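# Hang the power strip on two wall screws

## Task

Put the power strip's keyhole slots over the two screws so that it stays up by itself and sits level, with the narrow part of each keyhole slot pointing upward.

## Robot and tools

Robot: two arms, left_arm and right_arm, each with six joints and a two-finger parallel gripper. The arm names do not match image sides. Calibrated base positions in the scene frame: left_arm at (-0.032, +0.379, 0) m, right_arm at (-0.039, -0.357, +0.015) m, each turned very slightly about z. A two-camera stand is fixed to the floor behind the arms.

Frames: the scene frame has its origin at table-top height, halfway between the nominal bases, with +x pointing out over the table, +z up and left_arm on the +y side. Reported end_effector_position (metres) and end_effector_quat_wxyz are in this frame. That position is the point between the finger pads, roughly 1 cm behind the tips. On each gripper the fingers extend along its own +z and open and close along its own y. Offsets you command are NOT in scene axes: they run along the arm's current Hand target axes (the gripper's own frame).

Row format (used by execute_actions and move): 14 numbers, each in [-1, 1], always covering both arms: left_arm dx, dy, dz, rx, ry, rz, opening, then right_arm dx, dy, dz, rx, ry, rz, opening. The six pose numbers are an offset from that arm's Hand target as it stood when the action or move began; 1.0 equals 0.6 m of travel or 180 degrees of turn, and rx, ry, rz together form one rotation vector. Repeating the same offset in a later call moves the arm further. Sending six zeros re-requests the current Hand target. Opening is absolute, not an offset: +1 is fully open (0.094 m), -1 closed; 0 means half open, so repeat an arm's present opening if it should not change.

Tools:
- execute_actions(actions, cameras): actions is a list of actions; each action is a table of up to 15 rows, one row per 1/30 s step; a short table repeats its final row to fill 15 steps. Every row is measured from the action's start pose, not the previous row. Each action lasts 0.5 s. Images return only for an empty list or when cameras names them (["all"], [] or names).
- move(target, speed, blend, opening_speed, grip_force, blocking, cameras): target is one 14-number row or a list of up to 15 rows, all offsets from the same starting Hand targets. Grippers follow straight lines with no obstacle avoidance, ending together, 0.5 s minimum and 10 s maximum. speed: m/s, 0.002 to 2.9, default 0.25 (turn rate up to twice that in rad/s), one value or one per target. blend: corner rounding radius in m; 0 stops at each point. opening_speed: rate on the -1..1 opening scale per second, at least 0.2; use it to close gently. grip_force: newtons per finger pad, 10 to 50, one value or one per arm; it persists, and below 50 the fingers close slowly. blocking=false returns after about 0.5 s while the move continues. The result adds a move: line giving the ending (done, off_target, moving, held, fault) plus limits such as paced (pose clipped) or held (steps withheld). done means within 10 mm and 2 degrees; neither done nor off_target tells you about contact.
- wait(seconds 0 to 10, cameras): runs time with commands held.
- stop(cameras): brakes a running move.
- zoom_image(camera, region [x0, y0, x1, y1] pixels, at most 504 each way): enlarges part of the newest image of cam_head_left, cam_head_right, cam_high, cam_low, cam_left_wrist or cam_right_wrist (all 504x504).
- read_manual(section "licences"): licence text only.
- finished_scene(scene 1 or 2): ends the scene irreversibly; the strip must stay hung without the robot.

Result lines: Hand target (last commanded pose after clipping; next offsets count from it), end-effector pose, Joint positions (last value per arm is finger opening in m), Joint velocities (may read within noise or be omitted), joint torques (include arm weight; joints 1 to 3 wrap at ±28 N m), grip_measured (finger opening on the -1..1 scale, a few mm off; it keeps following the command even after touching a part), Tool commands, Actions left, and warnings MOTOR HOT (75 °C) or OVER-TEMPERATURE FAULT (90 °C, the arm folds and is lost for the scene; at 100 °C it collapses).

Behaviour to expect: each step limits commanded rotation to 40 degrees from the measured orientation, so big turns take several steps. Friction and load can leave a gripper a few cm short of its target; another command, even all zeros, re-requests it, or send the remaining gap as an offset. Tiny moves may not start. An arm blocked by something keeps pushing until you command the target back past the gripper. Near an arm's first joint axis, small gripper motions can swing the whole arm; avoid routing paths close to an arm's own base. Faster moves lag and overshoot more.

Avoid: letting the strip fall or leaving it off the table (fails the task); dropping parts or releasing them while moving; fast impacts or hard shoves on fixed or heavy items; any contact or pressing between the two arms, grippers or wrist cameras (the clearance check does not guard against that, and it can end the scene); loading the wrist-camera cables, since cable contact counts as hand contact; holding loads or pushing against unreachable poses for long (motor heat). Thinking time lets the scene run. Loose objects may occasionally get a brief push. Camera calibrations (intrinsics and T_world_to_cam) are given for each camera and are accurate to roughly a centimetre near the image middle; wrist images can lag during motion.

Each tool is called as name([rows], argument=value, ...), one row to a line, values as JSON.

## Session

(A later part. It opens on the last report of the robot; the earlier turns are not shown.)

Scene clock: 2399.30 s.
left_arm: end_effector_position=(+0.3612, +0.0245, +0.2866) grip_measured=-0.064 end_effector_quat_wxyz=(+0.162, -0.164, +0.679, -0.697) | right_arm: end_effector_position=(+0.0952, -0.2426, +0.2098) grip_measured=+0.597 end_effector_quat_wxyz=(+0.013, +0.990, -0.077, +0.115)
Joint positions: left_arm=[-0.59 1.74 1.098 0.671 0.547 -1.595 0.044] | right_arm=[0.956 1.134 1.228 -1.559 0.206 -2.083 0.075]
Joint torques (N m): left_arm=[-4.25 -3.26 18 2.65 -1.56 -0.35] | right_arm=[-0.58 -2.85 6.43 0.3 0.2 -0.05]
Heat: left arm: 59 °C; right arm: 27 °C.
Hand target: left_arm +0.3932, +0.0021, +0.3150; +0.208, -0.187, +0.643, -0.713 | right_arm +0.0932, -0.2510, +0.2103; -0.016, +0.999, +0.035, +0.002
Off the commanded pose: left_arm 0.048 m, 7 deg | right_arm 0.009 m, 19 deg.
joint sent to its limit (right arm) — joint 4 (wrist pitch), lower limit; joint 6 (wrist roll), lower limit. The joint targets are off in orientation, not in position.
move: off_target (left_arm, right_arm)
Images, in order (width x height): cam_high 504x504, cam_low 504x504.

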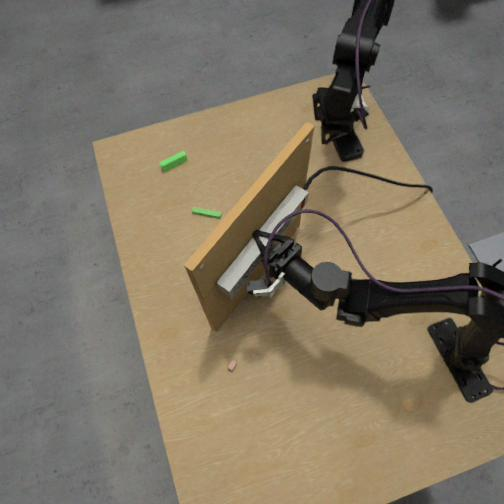

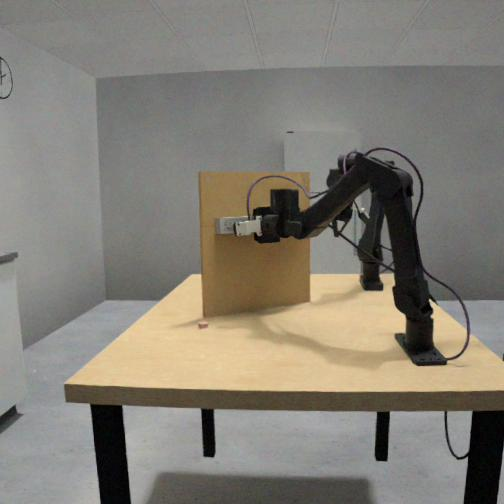

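move([
  [0.006,0.0,-0.14,0.0,0,0,-1,0,0,0,0,0,0,0.6],
  [0.006,0.0,0.0,0.0,0,0,-1,0,0,0,0,0,0,0.6],
], speed=0.15, cameras=["cam_high","cam_low"])

zoom_image(camera="cam_high", region=[200, 180, 320, 300])

zoom_image(camera="cam_low", region=[190, 190, 310, 280])

Scene clock: 2411.20 s.
left_arm: end_effector_position=(+0.3554, +0.0205, +0.2879) grip_measured=-0.064 end_effector_quat_wxyz=(+0.158, -0.158, +0.679, -0.699) | right_arm: end_effector_position=(+0.0952, -0.2426, +0.2098) grip_measured=+0.597 end_effector_quat_wxyz=(+0.013, +0.990, -0.077, +0.115)
Joint positions: left_arm=[-0.601 1.733 1.093 0.672 0.549 -1.594 0.044] | right_arm=[0.956 1.134 1.228 -1.559 0.206 -2.083 0.075]
Joint torques (N m): left_arm=[-3.55 -3.17 17.7 2.63 -1.63 -0.32] | right_arm=[-0.58 -2.85 6.43 0.3 0.2 -0.05]
Heat: left arm: 58 °C; right arm: 27 °C.
Hand target: left_arm +0.3903, +0.0002, +0.3149; +0.208, -0.187, +0.643, -0.713 | right_arm +0.0932, -0.2510, +0.2103; -0.016, +0.999, +0.035, +0.002
Off the commanded pose: left_arm 0.049 m, 8 deg | right_arm 0.009 m, 19 deg.
joint sent to its limit (right arm) — joint 4 (wrist pitch), lower limit; joint 6 (wrist roll), lower limit. The joint targets are off in orientation, not in position.
move: off_target (left_arm, right_arm)
Images, in order (width x height): cam_high 504x504, cam_low 504x504.

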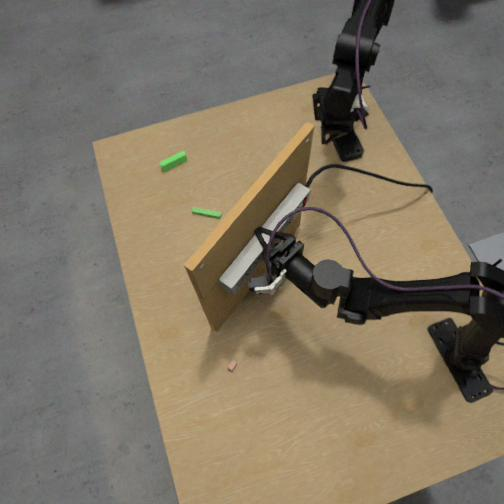

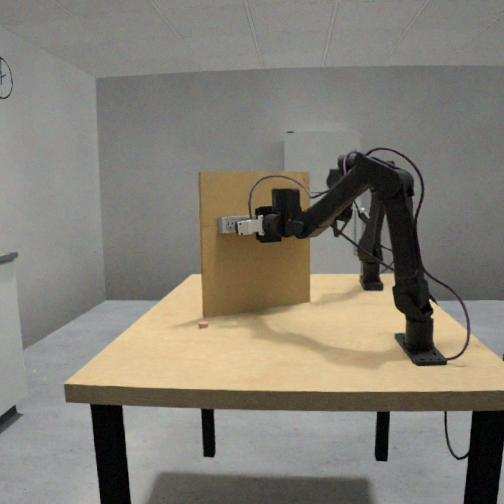

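Scaled by 4.200 from the camera's 504x504 image, which has a finer 720x720 frame.

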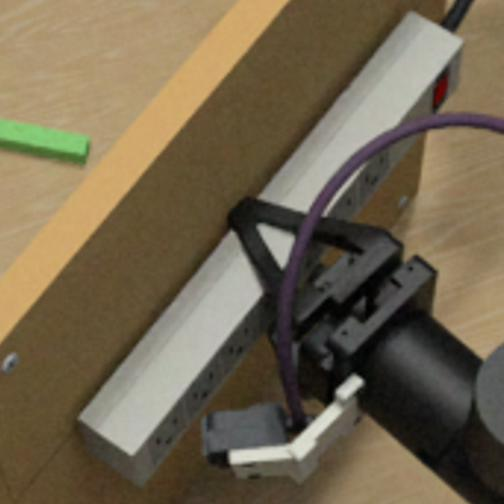

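Scaled by 4.200 from the camera's 504x504 image, which has a finer 720x720 frame.

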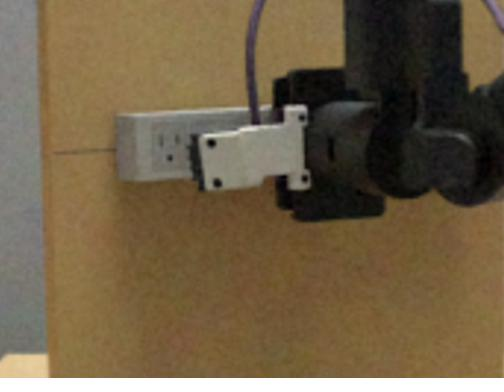

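move([
  [-0.003,0.003,-0.14,0.0,0,0,-1,0,0,0,0,0,0,0.6],
  [-0.003,0.003,0.01,0.0,0,0,-1,0,0,0,0,0,0,0.6],
], speed=0.15, cameras=["cam_high","cam_low"])

zoom_image(camera="cam_high", region=[200, 180, 320, 300])

zoom_image(camera="cam_low", region=[190, 190, 310, 280])

Scene clock: 2421.47 s.
left_arm: end_effector_position=(+0.3571, +0.0216, +0.2870) grip_measured=-0.064 end_effector_quat_wxyz=(+0.152, -0.152, +0.680, -0.700) | right_arm: end_effector_position=(+0.0952, -0.2426, +0.2098) grip_measured=+0.597 end_effector_quat_wxyz=(+0.013, +0.990, -0.077, +0.115)
Joint positions: left_arm=[-0.589 1.745 1.101 0.676 0.579 -1.595 0.044] | right_arm=[0.956 1.134 1.228 -1.559 0.206 -2.083 0.075]
Joint torques (N m): left_arm=[-5.03 -2.97 18.47 2.59 -1.93 -0.39] | right_arm=[-0.58 -2.85 6.43 0.3 0.2 -0.05]
Heat: left arm: 57 °C; right arm: 27 °C.
Hand target: left_arm +0.3950, -0.0040, +0.3139; +0.208, -0.187, +0.643, -0.713 | right_arm +0.0932, -0.2510, +0.2103; -0.016, +0.999, +0.035, +0.002
Off the commanded pose: left_arm 0.053 m, 9 deg | right_arm 0.009 m, 19 deg.
joint sent to its limit (right arm) — joint 4 (wrist pitch), lower limit; joint 6 (wrist roll), lower limit. The joint targets are off in orientation, not in position.
move: off_target (left_arm, right_arm)
Images, in order (width x height): cam_high 504x504, cam_low 504x504.

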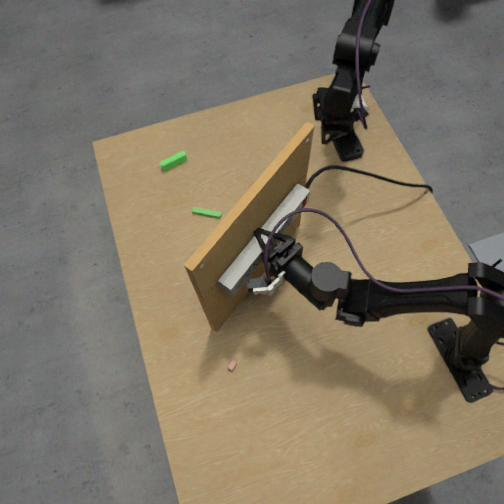

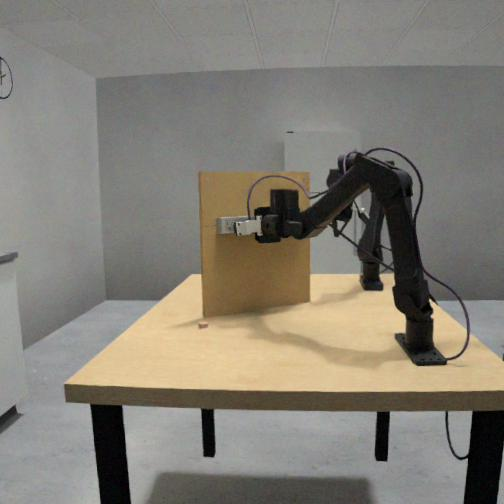

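Scaled by 4.200 from the camera's 504x504 image, which has a finer 720x720 frame.

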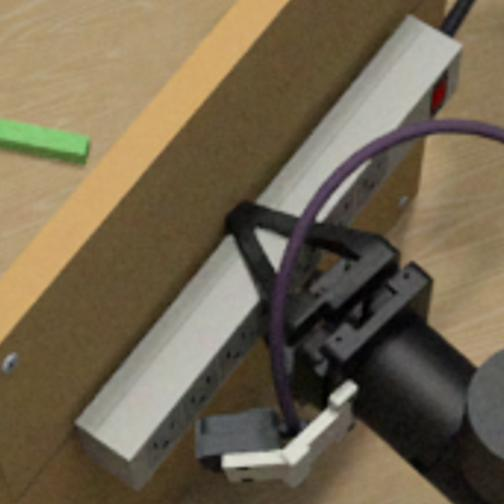

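Scaled by 4.200 from the camera's 504x504 image, which has a finer 720x720 frame.

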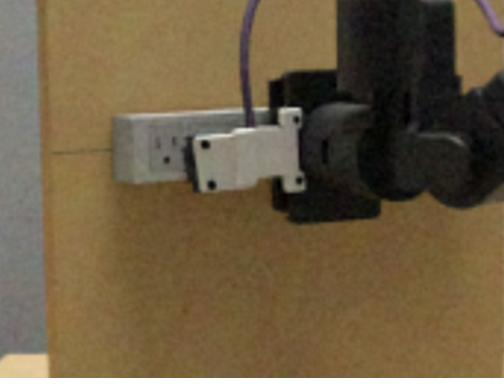

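move([
  [0,0,-0.05,0,0,-0.005,-1,0,0,0,0,0,0,0.6],
  [0.015,-0.01,-0.05,0,0,-0.005,-1,0,0,0,0,0,0,0.6],
  [-0.015,-0.005,-0.05,0,0,-0.005,-1,0,0,0,0,0,0,0.6],
  [0.015,0,-0.05,0,0,-0.005,-1,0,0,0,0,0,0,0.6],
  [-0.015,0.005,-0.05,0,0,-0.005,-1,0,0,0,0,0,0,0.6],
  [0.015,0.01,-0.05,0,0,-0.005,-1,0,0,0,0,0,0,0.6],
  [0,0.012,-0.03,0,0,-0.005,-1,0,0,0,0,0,0,0.6],
], speed=0.05, blend=0.002, cameras=["cam_high","cam_low"])

zoom_image(camera="cam_high", region=[200, 180, 320, 300])

zoom_image(camera="cam_low", region=[190, 190, 310, 280])

Scene clock: 2444.70 s.
left_arm: end_effector_position=(+0.3569, +0.0219, +0.2868) grip_measured=-0.064 end_effector_quat_wxyz=(+0.159, -0.158, +0.677, -0.701) | right_arm: end_effector_position=(+0.0952, -0.2426, +0.2098) grip_measured=+0.597 end_effector_quat_wxyz=(+0.013, +0.990, -0.077, +0.115)
Joint positions: left_arm=[-0.596 1.74 1.088 0.693 0.554 -1.598 0.044] | right_arm=[0.956 1.134 1.228 -1.559 0.206 -2.083 0.075]
Joint torques (N m): left_arm=[-2.56 -4.18 13.89 2.79 -1.55 -0.42] | right_arm=[-0.58 -2.85 6.43 0.3 0.2 -0.05]
Heat: left arm: 62 °C; right arm: 27 °C.
Hand target: left_arm +0.3857, +0.0104, +0.3047; +0.202, -0.192, +0.641, -0.715 | right_arm +0.0932, -0.2510, +0.2103; -0.016, +0.999, +0.035, +0.002
Off the commanded pose: left_arm 0.036 m, 8 deg | right_arm 0.009 m, 19 deg.
joint sent to its limit (right arm) — joint 4 (wrist pitch), lower limit; joint 6 (wrist roll), lower limit. The joint targets are off in orientation, not in position.
move: off_target (left_arm, right_arm)
Images, in order (width x height): cam_high 504x504, cam_low 504x504.

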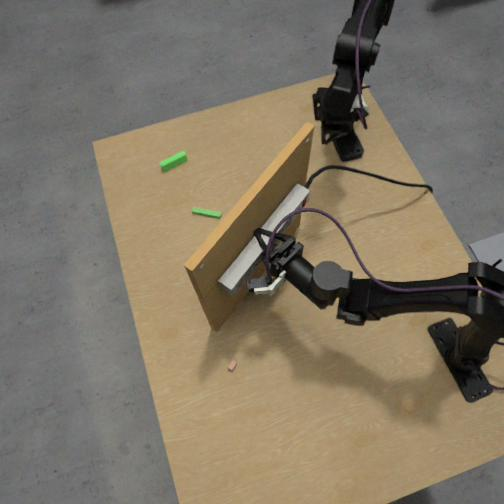

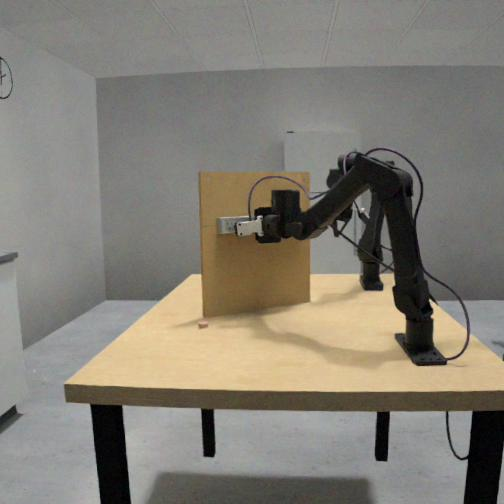

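Scaled by 4.200 from the camera's 504x504 image, which has a finer 720x720 frame.

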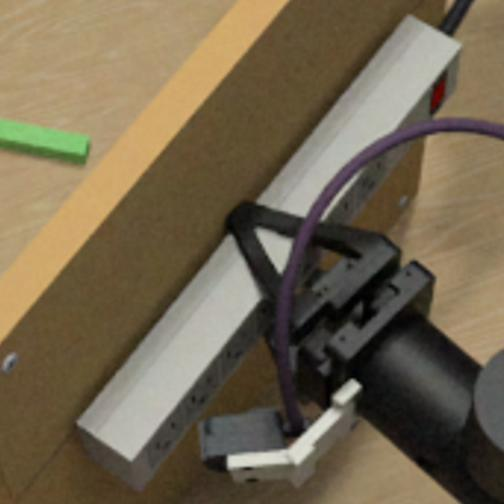

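Scaled by 4.200 from the camera's 504x504 image, which has a finer 720x720 frame.

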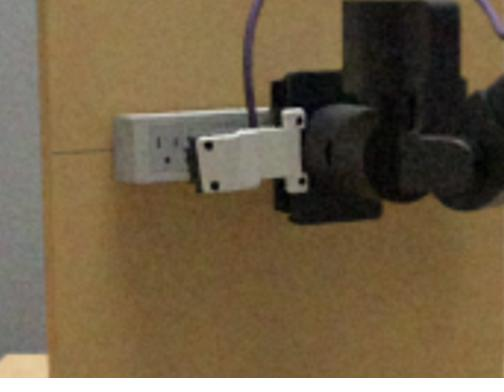

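move([
  [0.03,-0.0,-0.03,0,0,0,-1,0,0,0,0,0,0,0.6],
  [-0.03,-0.0,-0.03,0,0,0,-1,0,0,0,0,0,0,0.6],
  [0.03,0.015,-0.03,0,0,0,-1,0,0,0,0,0,0,0.6],
  [-0.03,0.015,-0.03,0,0,0,-1,0,0,0,0,0,0,0.6],
], speed=0.06, blend=0.002, cameras=["cam_high","cam_low"])

zoom_image(camera="cam_high", region=[200, 180, 320, 300])

zoom_image(camera="cam_low", region=[190, 190, 310, 280])

Scene clock: 2456.83 s.
left_arm: end_effector_position=(+0.3657, +0.0298, +0.2792) grip_measured=-0.064 end_effector_quat_wxyz=(+0.173, -0.163, +0.667, -0.707) | right_arm: end_effector_position=(+0.0952, -0.2426, +0.2098) grip_measured=+0.597 end_effector_quat_wxyz=(+0.013, +0.990, -0.077, +0.115)
Joint positions: left_arm=[-0.577 1.767 1.059 0.777 0.546 -1.606 0.044] | right_arm=[0.956 1.134 1.228 -1.559 0.206 -2.083 0.075]
Joint torques (N m): left_arm=[1.14 -6.61 11.77 2.48 -0.85 -0.46] | right_arm=[-0.58 -2.85 6.43 0.3 0.2 -0.05]
Heat: left arm: 58 °C; right arm: 27 °C.
Hand target: left_arm +0.3919, +0.0344, +0.2936; +0.202, -0.192, +0.641, -0.715 | right_arm +0.0932, -0.2510, +0.2103; -0.016, +0.999, +0.035, +0.002
Off the commanded pose: left_arm 0.030 m, 6 deg | right_arm 0.009 m, 19 deg.
joint sent to its limit (right arm) — joint 4 (wrist pitch), lower limit; joint 6 (wrist roll), lower limit. The joint targets are off in orientation, not in position.
move: off_target (left_arm, right_arm)
Images, in order (width x height): cam_high 504x504, cam_low 504x504.

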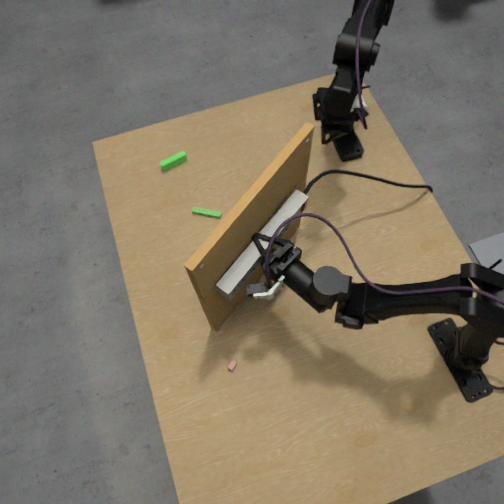

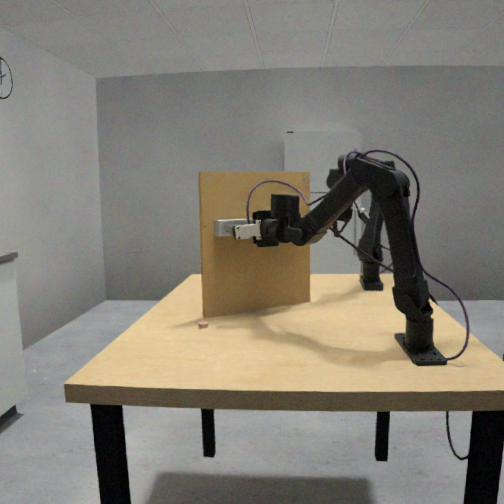

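Scaled by 4.200 from the camera's 504x504 image, which has a finer 720x720 frame.

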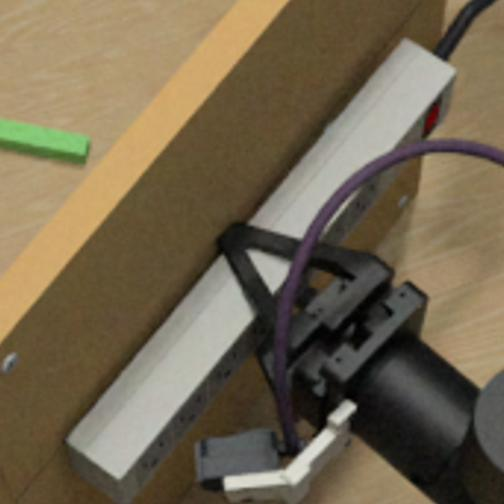

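Scaled by 4.200 from the camera's 504x504 image, which has a finer 720x720 frame.

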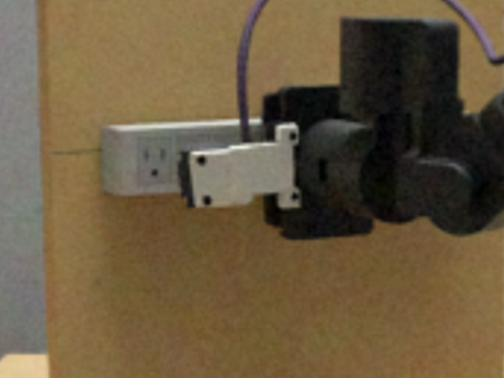

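move([
  [0.05,-0.015,0.015,0,0,0,-1,0,0,0,0,0,0,0.6],
  [0,-0.02,0.015,0,0,0,-1,0,0,0,0,0,0,0.6],
  [0.05,-0.025,0.015,0,0,0,-1,0,0,0,0,0,0,0.6],
  [0.0,-0.03,0.015,0,0,0,-1,0,0,0,0,0,0,0.6],
  [0.05,-0.035,0.015,0,0,0,-1,0,0,0,0,0,0,0.6],
], speed=0.04, blend=0.002, cameras=["cam_high","cam_low"])

zoom_image(camera="cam_high", region=[200, 180, 320, 300])

zoom_image(camera="cam_low", region=[190, 190, 310, 280])

Scene clock: 2473.37 s.
left_arm: end_effector_position=(+0.3637, +0.0268, +0.2808) grip_measured=-0.064 end_effector_quat_wxyz=(+0.161, -0.178, +0.682, -0.691) | right_arm: end_effector_position=(+0.0952, -0.2426, +0.2098) grip_measured=+0.597 end_effector_quat_wxyz=(+0.013, +0.990, -0.077, +0.115)
Joint positions: left_arm=[-0.589 1.738 1.091 0.656 0.53 -1.602 0.044] | right_arm=[0.956 1.134 1.228 -1.559 0.206 -2.083 0.075]
Joint torques (N m): left_arm=[-5.37 -9.26 11.22 2.84 -1.39 -0.43] | right_arm=[-0.58 -2.86 6.43 0.3 0.2 -0.05]
Heat: left arm: 55 °C; right arm: 27 °C.
Hand target: left_arm +0.3704, +0.0128, +0.3158; +0.202, -0.192, +0.641, -0.715 | right_arm +0.0932, -0.2510, +0.2103; -0.016, +0.999, +0.035, +0.002
Off the commanded pose: left_arm 0.038 m, 7 deg | right_arm 0.009 m, 19 deg.
joint sent to its limit (right arm) — joint 4 (wrist pitch), lower limit; joint 6 (wrist roll), lower limit. The joint targets are off in orientation, not in position.
move: off_target (left_arm, right_arm)
Images, in order (width x height): cam_high 504x504, cam_low 504x504.

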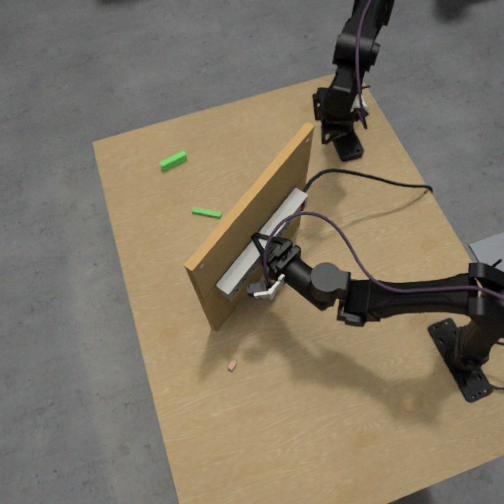

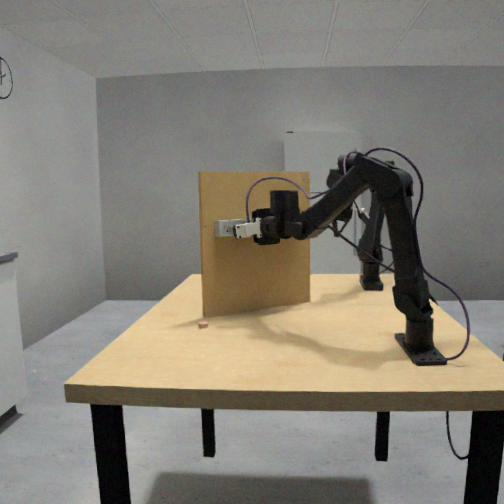

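Scaled by 4.200 from the camera's 504x504 image, which has a finer 720x720 frame.

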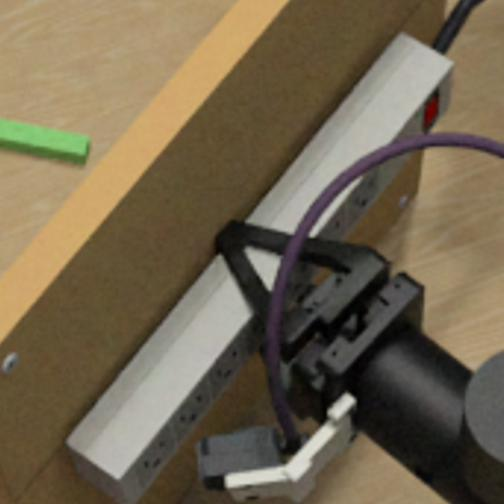

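Scaled by 4.200 from the camera's 504x504 image, which has a finer 720x720 frame.

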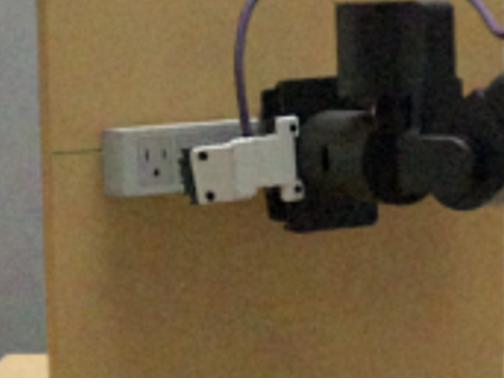

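move([
  [-0.017,0.003,-0.08,0,0,0,-1,0,0,0,0,0,0,0.6],
  [-0.017,0.003,0.04,0,0,0,-1,0,0,0,0,0,0,0.6],
  [-0.02,0.003,-0.04,0,0,0,-1,0,0,0,0,0,0,0.6],
  [-0.02,0.003,0.04,0,0,0,-1,0,0,0,0,0,0,0.6],
  [-0.014,0.003,-0.04,0,0,0,-1,0,0,0,0,0,0,0.6],
  [-0.014,0.003,0.04,0,0,0,-1,0,0,0,0,0,0,0.6],
  [-0.017,0.007,-0.04,0,0,0,-1,0,0,0,0,0,0,0.6],
  [-0.017,0.007,0.04,0,0,0,-1,0,0,0,0,0,0,0.6],
  [-0.02,0.007,-0.04,0,0,0,-1,0,0,0,0,0,0,0.6],
  [-0.02,0.007,0.04,0,0,0,-1,0,0,0,0,0,0,0.6],
], speed=0.15, cameras=["cam_high","cam_low"])

zoom_image(camera="cam_high", region=[200, 180, 320, 300])

zoom_image(camera="cam_low", region=[190, 190, 310, 280])

Scene clock: 2497.63 s.
left_arm: end_effector_position=(+0.3632, +0.0265, +0.2689) grip_measured=-0.064 end_effector_quat_wxyz=(+0.149, -0.189, +0.691, -0.682) | right_arm: end_effector_position=(+0.0952, -0.2426, +0.2098) grip_measured=+0.597 end_effector_quat_wxyz=(+0.013, +0.990, -0.077, +0.115)
Joint positions: left_arm=[-0.589 1.744 1.083 0.631 0.532 -1.608 0.044] | right_arm=[0.956 1.134 1.228 -1.559 0.206 -2.083 0.075]
Joint torques (N m): left_arm=[-4.9 -4.26 18.58 3.06 -1.39 -0.37] | right_arm=[-0.58 -2.85 6.43 0.3 0.2 -0.05]
Heat: left arm: 56 °C; right arm: 27 °C.
Hand target: left_arm +0.3934, -0.0014, +0.3141; +0.202, -0.192, +0.641, -0.715 | right_arm +0.0932, -0.2510, +0.2103; -0.016, +0.999, +0.035, +0.002
Off the commanded pose: left_arm 0.061 m, 9 deg | right_arm 0.009 m, 19 deg.
joint sent to its limit (right arm) — joint 4 (wrist pitch), lower limit; joint 6 (wrist roll), lower limit. The joint targets are off in orientation, not in position.
move: off_target (left_arm, right_arm)
Images, in order (width x height): cam_high 504x504, cam_low 504x504.

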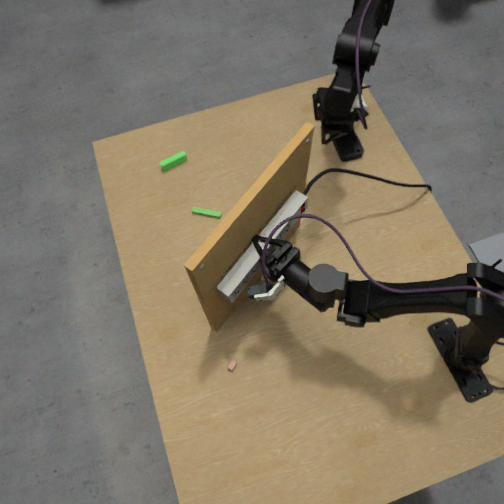

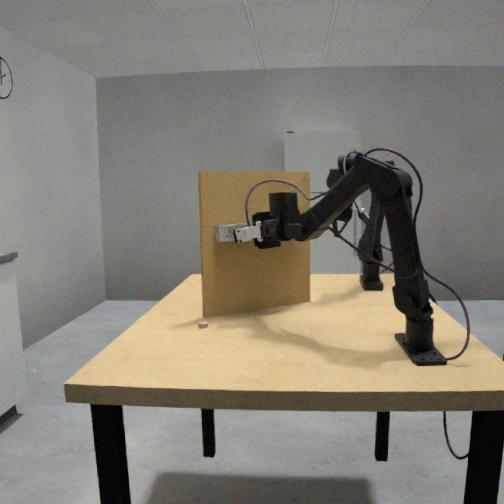

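Scaled by 4.200 from the camera's 504x504 image, which has a finer 720x720 frame.

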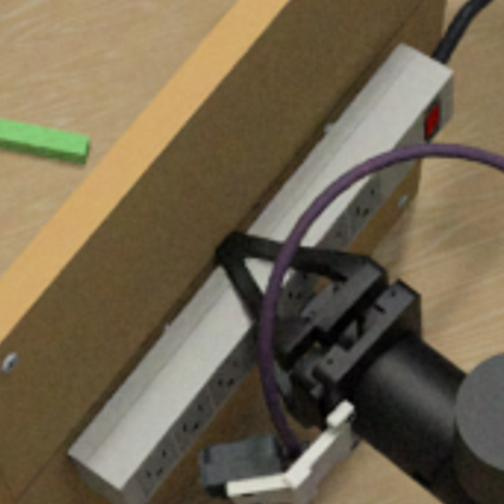

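Scaled by 4.200 from the camera's 504x504 image, which has a finer 720x720 frame.

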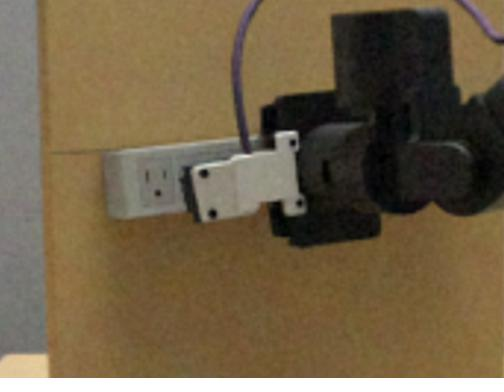

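move(target=[0,-0.035,-0.12,0,0,0,-1,0,0,0,0,0,0,0.6], speed=0.1)

Scene clock: 2507.27 s.
left_arm: end_effector_position=(+0.3523, +0.0491, +0.2889) grip_measured=-0.064 end_effector_quat_wxyz=(+0.171, -0.196, +0.678, -0.687) | right_arm: end_effector_position=(+0.0952, -0.2426, +0.2098) grip_measured=+0.597 end_effector_quat_wxyz=(+0.013, +0.990, -0.077, +0.115)
Joint positions: left_arm=[-0.569 1.634 1.012 0.626 0.508 -1.61 0.044] | right_arm=[0.956 1.134 1.228 -1.559 0.206 -2.083 0.075]
Joint torques (N m): left_arm=[1.32 -12.31 7.71 2.83 -0.35 -0.29] | right_arm=[-0.58 -2.85 6.43 0.3 0.2 -0.05]
Heat: left arm: 56 °C; right arm: 27 °C.
Hand target: left_arm +0.3541, +0.0611, +0.3275; +0.202, -0.192, +0.641, -0.715 | right_arm +0.0932, -0.2510, +0.2103; -0.016, +0.999, +0.035, +0.002
Off the commanded pose: left_arm 0.040 m, 6 deg | right_arm 0.009 m, 19 deg.
joint sent to its limit (right arm) — joint 4 (wrist pitch), lower limit; joint 6 (wrist roll), lower limit. The joint targets are off in orientation, not in position.
move: off_target (left_arm, right_arm)

move(target=[0.02,0,0.02,0,0,0,-1,0,0,0,0,0,0,0.6], speed=0.1, cameras=["cam_high","cam_low"])

zoom_image(camera="cam_high", region=[200, 180, 320, 300])

zoom_image(camera="cam_low", region=[190, 190, 310, 280])

Scene clock: 2519.47 s.
left_arm: end_effector_position=(+0.3462, +0.0391, +0.2889) grip_measured=-0.064 end_effector_quat_wxyz=(+0.171, -0.196, +0.678, -0.687) | right_arm: end_effector_position=(+0.0952, -0.2426, +0.2098) grip_measured=+0.597 end_effector_quat_wxyz=(+0.013, +0.990, -0.077, +0.115)
Joint positions: left_arm=[-0.604 1.634 1.012 0.626 0.474 -1.61 0.044] | right_arm=[0.956 1.134 1.228 -1.559 0.206 -2.083 0.075]
Joint torques (N m): left_arm=[-0.14 -11.3 9.55 2.78 -0.47 -0.32] | right_arm=[-0.58 -2.86 6.43 0.3 0.2 -0.05]
Heat: left arm: 54 °C; right arm: 27 °C.
Hand target: left_arm +0.3504, +0.0446, +0.3289; +0.202, -0.192, +0.641, -0.715 | right_arm +0.0932, -0.2510, +0.2103; -0.016, +0.999, +0.035, +0.002
Off the commanded pose: left_arm 0.041 m, 6 deg | right_arm 0.009 m, 19 deg.
joint sent to its limit (right arm) — joint 4 (wrist pitch), lower limit; joint 6 (wrist roll), lower limit. The joint targets are off in orientation, not in position.
move: off_target (left_arm, right_arm)
Images, in order (width x height): cam_high 504x504, cam_low 504x504.

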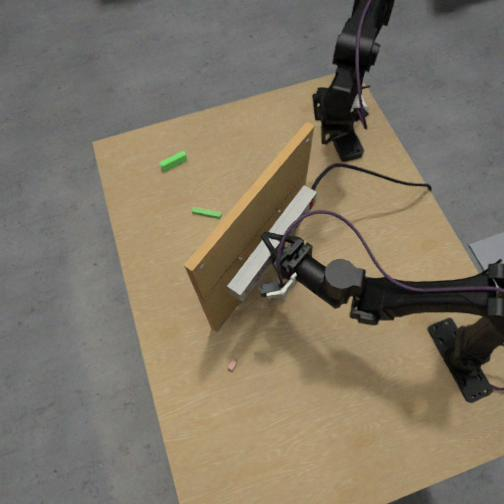

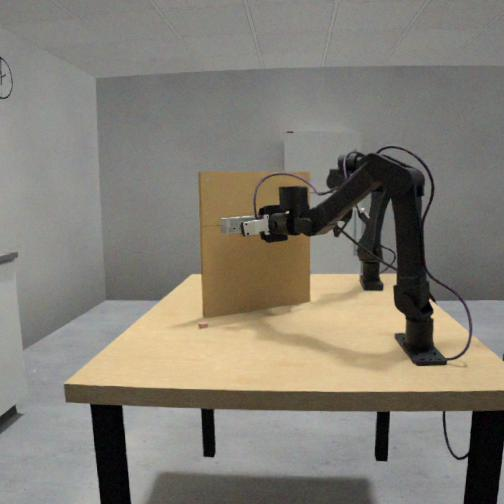

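Scaled by 4.200 from the camera's 504x504 image, which has a finer 720x720 frame.

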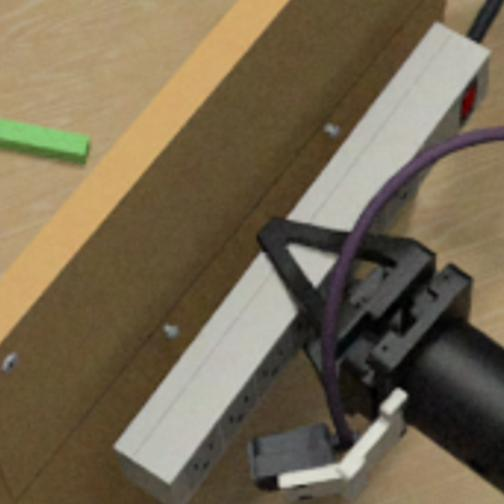

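Scaled by 4.200 from the camera's 504x504 image, which has a finer 720x720 frame.

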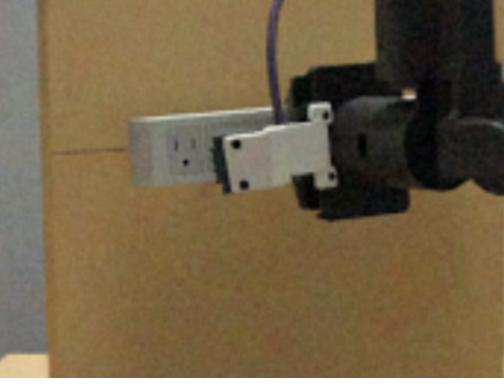

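move(target=[0,0.008,0.10,0,0.008,0,-1,0,0,0,0,0,0,0.6], speed=0.06, cameras=["cam_high","cam_low"])

zoom_image(camera="cam_high", region=[200, 180, 320, 300])

zoom_image(camera="cam_low", region=[190, 190, 310, 280])

Scene clock: 2529.73 s.
left_arm: end_effector_position=(+0.3499, +0.0175, +0.3016) grip_measured=-0.064 end_effector_quat_wxyz=(+0.147, -0.156, +0.681, -0.700) | right_arm: end_effector_position=(+0.0952, -0.2426, +0.2098) grip_measured=+0.597 end_effector_quat_wxyz=(+0.013, +0.990, -0.077, +0.115)
Joint positions: left_arm=[-0.608 1.709 1.125 0.613 0.562 -1.604 0.044] | right_arm=[0.956 1.134 1.228 -1.559 0.206 -2.083 0.075]
Joint torques (N m): left_arm=[-4.48 -2.77 18.03 2.63 -1.59 -0.4] | right_arm=[-0.59 -2.85 6.43 0.3 0.2 -0.05]
Heat: left arm: 54 °C; right arm: 27 °C.
Hand target: left_arm +0.3827, -0.0061, +0.3304; +0.194, -0.183, +0.644, -0.717 | right_arm +0.0932, -0.2510, +0.2103; -0.016, +0.999, +0.035, +0.002
Off the commanded pose: left_arm 0.050 m, 8 deg | right_arm 0.009 m, 19 deg.
joint sent to its limit (right arm) — joint 4 (wrist pitch), lower limit; joint 6 (wrist roll), lower limit. The joint targets are off in orientation, not in position.
move: off_target (left_arm, right_arm)
Images, in order (width x height): cam_high 504x504, cam_low 504x504.

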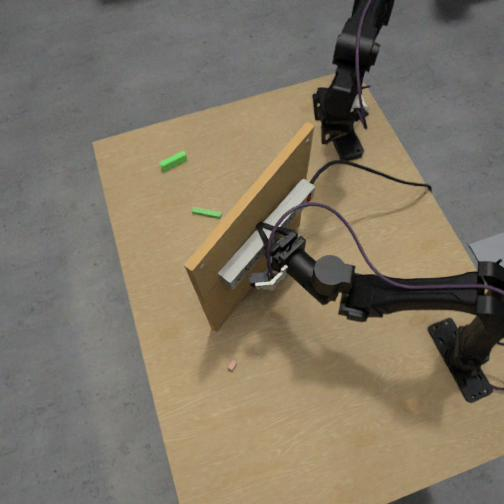

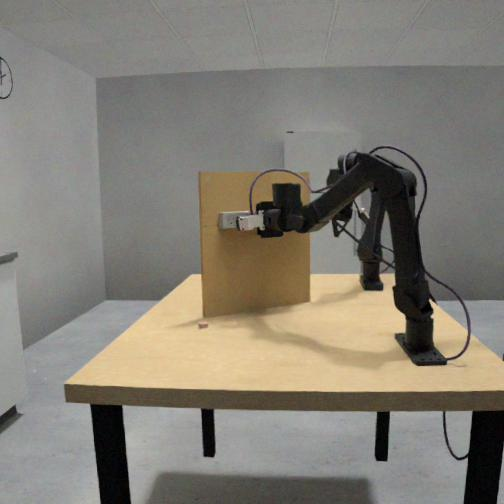

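Scaled by 4.200 from the camera's 504x504 image, which has a finer 720x720 frame.

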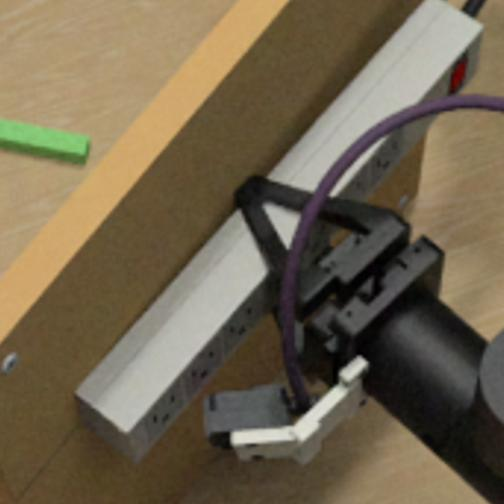

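Scaled by 4.200 from the camera's 504x504 image, which has a finer 720x720 frame.

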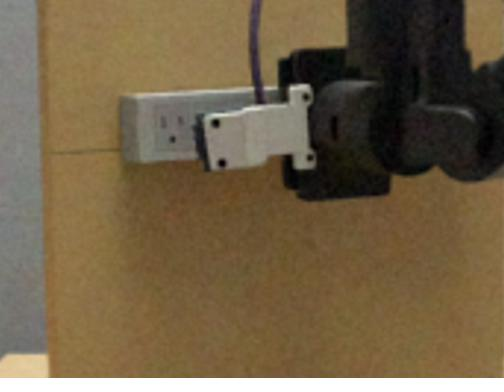

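move([
  [0,0,-0.12,0,0,0,-1,0,0,0,0,0,0,0.6],
  [-0.008,0.018,0,0,0,0,-1,0,0,0,0,0,0,0.6],
], speed=0.08, cameras=["cam_high","cam_low"])

zoom_image(camera="cam_high", region=[200, 180, 320, 300])

zoom_image(camera="cam_low", region=[190, 190, 310, 280])

Scene clock: 2541.77 s.
left_arm: end_effector_position=(+0.3531, +0.0193, +0.2928) grip_measured=-0.064 end_effector_quat_wxyz=(+0.143, -0.155, +0.681, -0.702) | right_arm: end_effector_position=(+0.0952, -0.2426, +0.2098) grip_measured=+0.597 end_effector_quat_wxyz=(+0.013, +0.990, -0.077, +0.115)
Joint positions: left_arm=[-0.596 1.731 1.112 0.65 0.582 -1.611 0.044] | right_arm=[0.956 1.134 1.228 -1.559 0.206 -2.083 0.075]
Joint torques (N m): left_arm=[-4.51 -2.88 17.84 2.64 -1.71 -0.37] | right_arm=[-0.58 -2.85 6.45 0.3 0.2 -0.05]
Heat: left arm: 58 °C; right arm: 27 °C.
Hand target: left_arm +0.3872, -0.0048, +0.3195; +0.194, -0.183, +0.644, -0.717 | right_arm +0.0932, -0.2510, +0.2103; -0.016, +0.999, +0.035, +0.002
Off the commanded pose: left_arm 0.050 m, 8 deg | right_arm 0.009 m, 19 deg.
joint sent to its limit (right arm) — joint 4 (wrist pitch), lower limit; joint 6 (wrist roll), lower limit. The joint targets are off in orientation, not in position.
move: off_target (left_arm, right_arm)
Images, in order (width x height): cam_high 504x504, cam_low 504x504.

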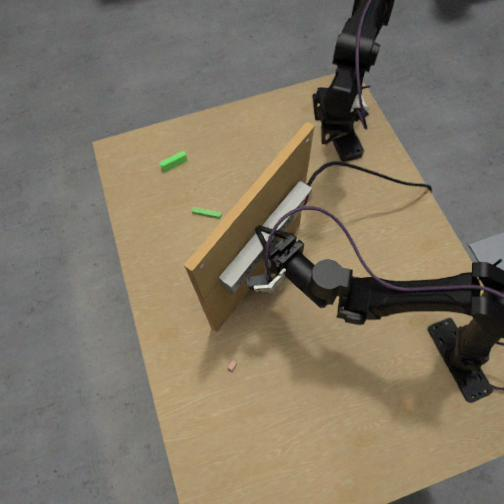

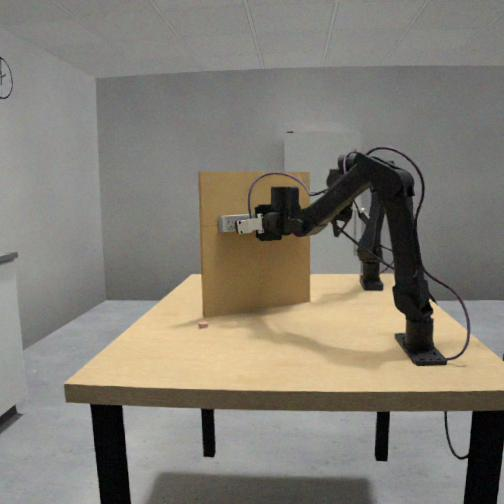

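Scaled by 4.200 from the camera's 504x504 image, which has a finer 720x720 frame.

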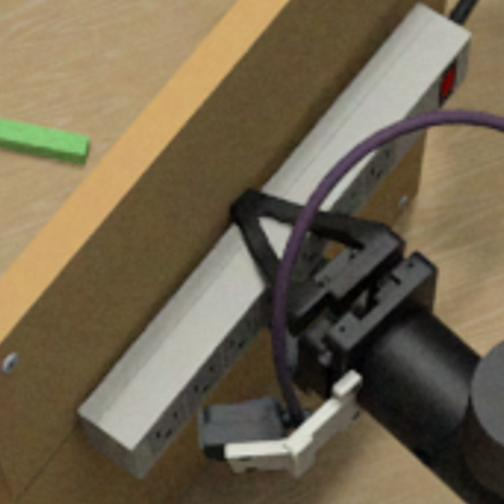

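Scaled by 4.200 from the camera's 504x504 image, which has a finer 720x720 frame.

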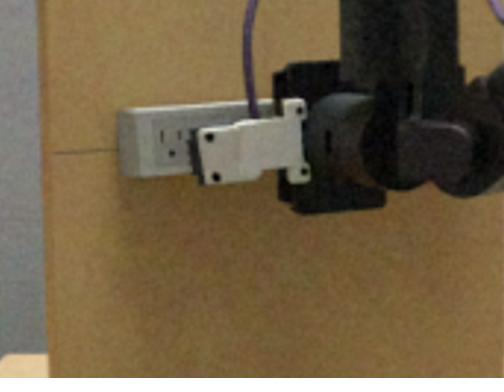

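move([
  [0,0,-0.12,0,0,0,-1,0,0,0,0,0,0,0.6],
  [-0.008,0.009,0,0,0,-0.004,-1,0,0,0,0,0,0,0.6],
], speed=0.08, cameras=["cam_high","cam_low"])

zoom_image(camera="cam_high", region=[200, 180, 320, 300])

zoom_image(camera="cam_low", region=[190, 190, 310, 280])

Scene clock: 2554.97 s.
left_arm: end_effector_position=(+0.3562, +0.0212, +0.2876) grip_measured=-0.064 end_effector_quat_wxyz=(+0.141, -0.152, +0.680, -0.704) | right_arm: end_effector_position=(+0.0952, -0.2426, +0.2098) grip_measured=+0.597 end_effector_quat_wxyz=(+0.013, +0.990, -0.077, +0.115)
Joint positions: left_arm=[-0.584 1.749 1.106 0.68 0.602 -1.614 0.044] | right_arm=[0.956 1.134 1.228 -1.559 0.206 -2.083 0.075]
Joint torques (N m): left_arm=[-4.62 -3.12 17.8 2.53 -1.81 -0.43] | right_arm=[-0.58 -2.85 6.43 0.3 0.2 -0.05]
Heat: left arm: 59 °C; right arm: 27 °C.
Hand target: left_arm +0.3916, -0.0028, +0.3140; +0.190, -0.187, +0.643, -0.718 | right_arm +0.0932, -0.2510, +0.2103; -0.016, +0.999, +0.035, +0.002
Off the commanded pose: left_arm 0.050 m, 8 deg | right_arm 0.009 m, 19 deg.
joint sent to its limit (right arm) — joint 4 (wrist pitch), lower limit; joint 6 (wrist roll), lower limit. The joint targets are off in orientation, not in position.
move: off_target (left_arm, right_arm)
Images, in order (width x height): cam_high 504x504, cam_low 504x504.

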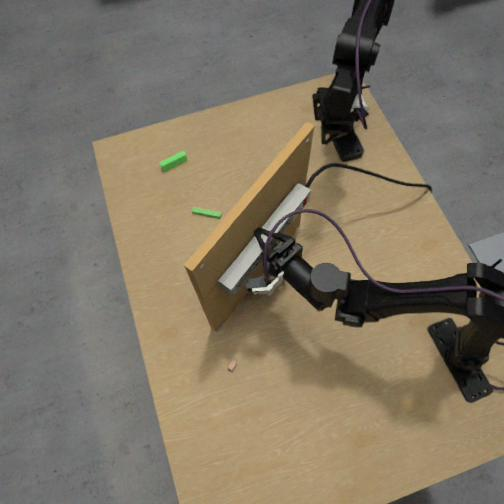

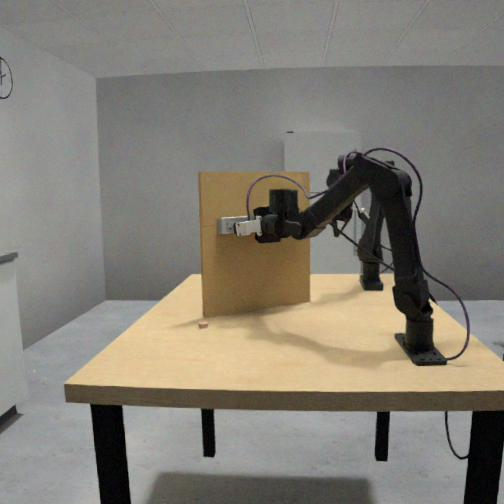

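Scaled by 4.200 from the camera's 504x504 image, which has a finer 720x720 frame.

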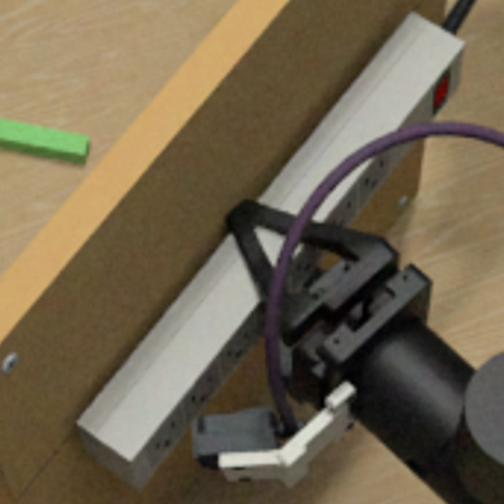

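Scaled by 4.200 from the camera's 504x504 image, which has a finer 720x720 frame.

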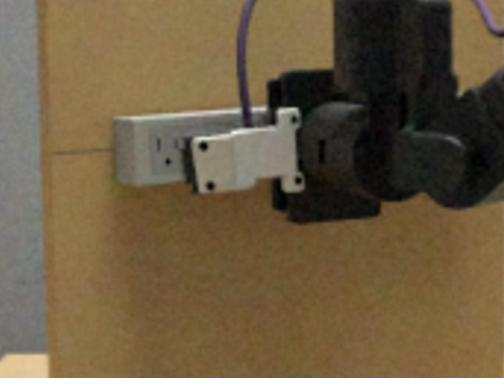

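move([
  [0,0,-0.2,0,0,0,-1,0,0,0,0,0,0,0.6],
  [0.07,-0.03,-0.46,0,0,0,-1,0,0,0,0,0,0,0.6],
], speed=0.2)

move(target=[0,0.0,0,-0.54,0,0,-1,0,0,0,0,0,0,0.6], speed=0.25)

Scene clock: 2569.30 s.
left_arm: end_effector_position=(+0.2128, +0.2081, +0.2952) grip_measured=-0.064 end_effector_quat_wxyz=(+0.178, -0.182, +0.655, -0.711) | right_arm: end_effector_position=(+0.0952, -0.2426, +0.2098) grip_measured=+0.597 end_effector_quat_wxyz=(+0.013, +0.990, -0.077, +0.115)
Joint positions: left_arm=[-0.131 0.805 0.419 0.517 0.951 -1.703 0.044] | right_arm=[0.956 1.134 1.228 -1.559 0.206 -2.083 0.075]
Joint torques (N m): left_arm=[1.26 -2.48 7.64 2.13 -0.24 -0.42] | right_arm=[-0.58 -2.85 6.43 0.3 0.2 -0.05]
Heat: left arm: 59 °C; right arm: 27 °C.
Hand target: left_arm +0.2135, +0.2127, +0.3043; +0.190, -0.187, +0.643, -0.718 | right_arm +0.0932, -0.2510, +0.2103; -0.016, +0.999, +0.035, +0.002
Off the commanded pose: left_arm 0.010 m, 2 deg | right_arm 0.009 m, 19 deg.
joint sent to its limit (right arm) — joint 4 (wrist pitch), lower limit; joint 6 (wrist roll), lower limit. The joint targets are off in orientation, not in position.
move: off_target (right_arm)

Scene clock: 2573.37 s.
left_arm: end_effector_position=(+0.2081, +0.2159, +0.2946) grip_measured=-0.064 end_effector_quat_wxyz=(+0.108, -0.258, +0.949, -0.143) | right_arm: end_effector_position=(+0.0952, -0.2426, +0.2098) grip_measured=+0.597 end_effector_quat_wxyz=(+0.013, +0.990, -0.077, +0.115)
Joint positions: left_arm=[-0.616 1.484 1.868 -1.595 0.026 -1.119 0.044] | right_arm=[0.956 1.134 1.228 -1.559 0.206 -2.083 0.075]
Joint torques (N m): left_arm=[-0.34 -4.9 8.76 1.22 -0.11 -0.23] | right_arm=[-0.58 -2.86 6.43 0.3 0.2 -0.05]
Heat: left arm: 58 °C; right arm: 27 °C.
Hand target: left_arm +0.2135, +0.2128, +0.3043; -0.015, -0.266, +0.964, +0.007 | right_arm +0.0932, -0.2510, +0.2103; -0.016, +0.999, +0.035, +0.002
Off the commanded pose: left_arm 0.012 m, 22 deg | right_arm 0.009 m, 19 deg.
joint read past its limit (left arm) — joint 4 (wrist pitch), lower limit.
joint sent to its limit (left arm) — joint 4 (wrist pitch), lower limit. The joint targets are off in orientation, not in position.
joint sent to its limit (right arm) — joint 4 (wrist pitch), lower limit; joint 6 (wrist roll), lower limit. The joint targets are off in orientation, not in position.
move: off_target (left_arm, right_arm)

move([
  [0,0,0.38,0,0,0,-1,0,0,0,0,0,0,0.6],
  [0,0,0.485,0,0,0,-1,0,0,0,0,0,0,0.6],
], speed=[0.15,0.04], cameras=["cam_low","cam_head_left"])

zoom_image(camera="cam_low", region=[240, 230, 400, 350])

Scene clock: 2583.87 s.
left_arm: end_effector_position=(+0.2036, +0.2148, +0.0207) grip_measured=-0.064 end_effector_quat_wxyz=(-0.018, -0.266, +0.964, +0.001) | right_arm: end_effector_position=(+0.0952, -0.2426, +0.2098) grip_measured=+0.597 end_effector_quat_wxyz=(+0.013, +0.990, -0.077, +0.115)
Joint positions: left_arm=[-0.628 1.742 1.061 -0.915 0.027 -1.134 0.044] | right_arm=[0.956 1.134 1.228 -1.559 0.206 -2.083 0.075]
Joint torques (N m): left_arm=[-0.92 -5.94 5 0.51 -0.15 -0.1] | right_arm=[-0.58 -2.85 6.43 0.3 0.2 -0.05]
Heat: left arm: 54 °C; right arm: 27 °C.
Hand target: left_arm +0.2042, +0.2144, +0.0134; -0.015, -0.266, +0.964, +0.007 | right_arm +0.0932, -0.2510, +0.2103; -0.016, +0.999, +0.035, +0.002
Off the commanded pose: left_arm 0.007 m, 1 deg | right_arm 0.009 m, 19 deg.
joint sent to its limit (right arm) — joint 4 (wrist pitch), lower limit; joint 6 (wrist roll), lower limit. The joint targets are off in orientation, not in position.
move: off_target (right_arm)
Images, in order (width x height): cam_head_left 504x504, cam_low 504x504.

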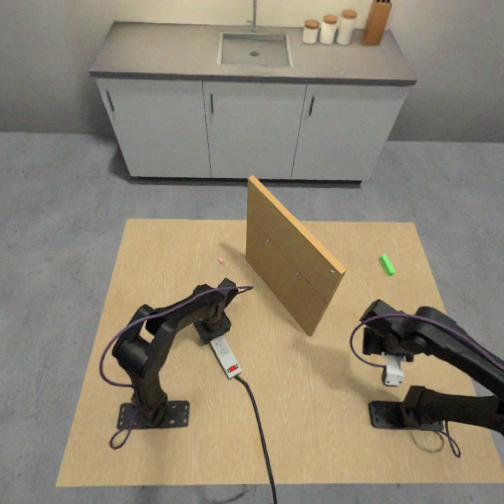

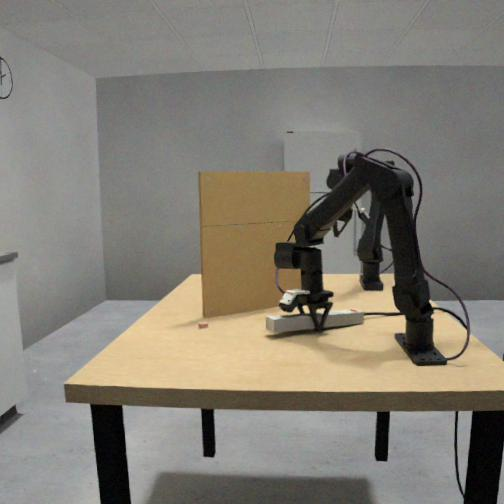

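Scaled by 3.150 from the camera's 504x504 image, which has a finer 720x720 frame.

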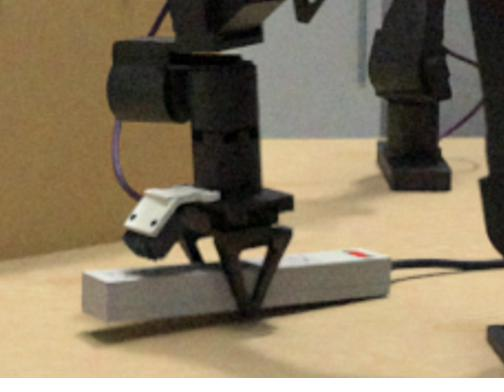

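move([
  [0,0,0,0,0,0,0.22,0,0,0,0,0,0,0.6],
  [0,0,-0.042,0,-0.005,0,0.22,0,0,0,0,0,0,0.6],
], speed=0.06, opening_speed=0.4)

Scene clock: 2593.20 s.
left_arm: end_effector_position=(+0.1999, +0.2162, +0.0278) grip_measured=+0.218 end_effector_quat_wxyz=(-0.023, -0.265, +0.964, +0.014) | right_arm: end_effector_position=(+0.0952, -0.2426, +0.2098) grip_measured=+0.597 end_effector_quat_wxyz=(+0.013, +0.990, -0.077, +0.115)
Joint positions: left_arm=[-0.637 1.742 1.091 -0.972 0.017 -1.141 0.057] | right_arm=[0.956 1.134 1.228 -1.559 0.206 -2.083 0.075]
Joint torques (N m): left_arm=[-0.66 -9.98 7.6 0.07 -0.2 -0.17] | right_arm=[-0.58 -2.86 6.43 0.3 0.2 -0.05]
Heat: left arm: 52 °C; right arm: 27 °C.
Hand target: left_arm +0.2050, +0.2142, +0.0386; -0.007, -0.266, +0.964, +0.009 | right_arm +0.0932, -0.2510, +0.2103; -0.016, +0.999, +0.035, +0.002
Off the commanded pose: left_arm 0.012 m, 2 deg | right_arm 0.009 m, 19 deg.
joint sent to its limit (right arm) — joint 4 (wrist pitch), lower limit; joint 6 (wrist roll), lower limit. The joint targets are off in orientation, not in position.
move: off_target (left_arm, right_arm)


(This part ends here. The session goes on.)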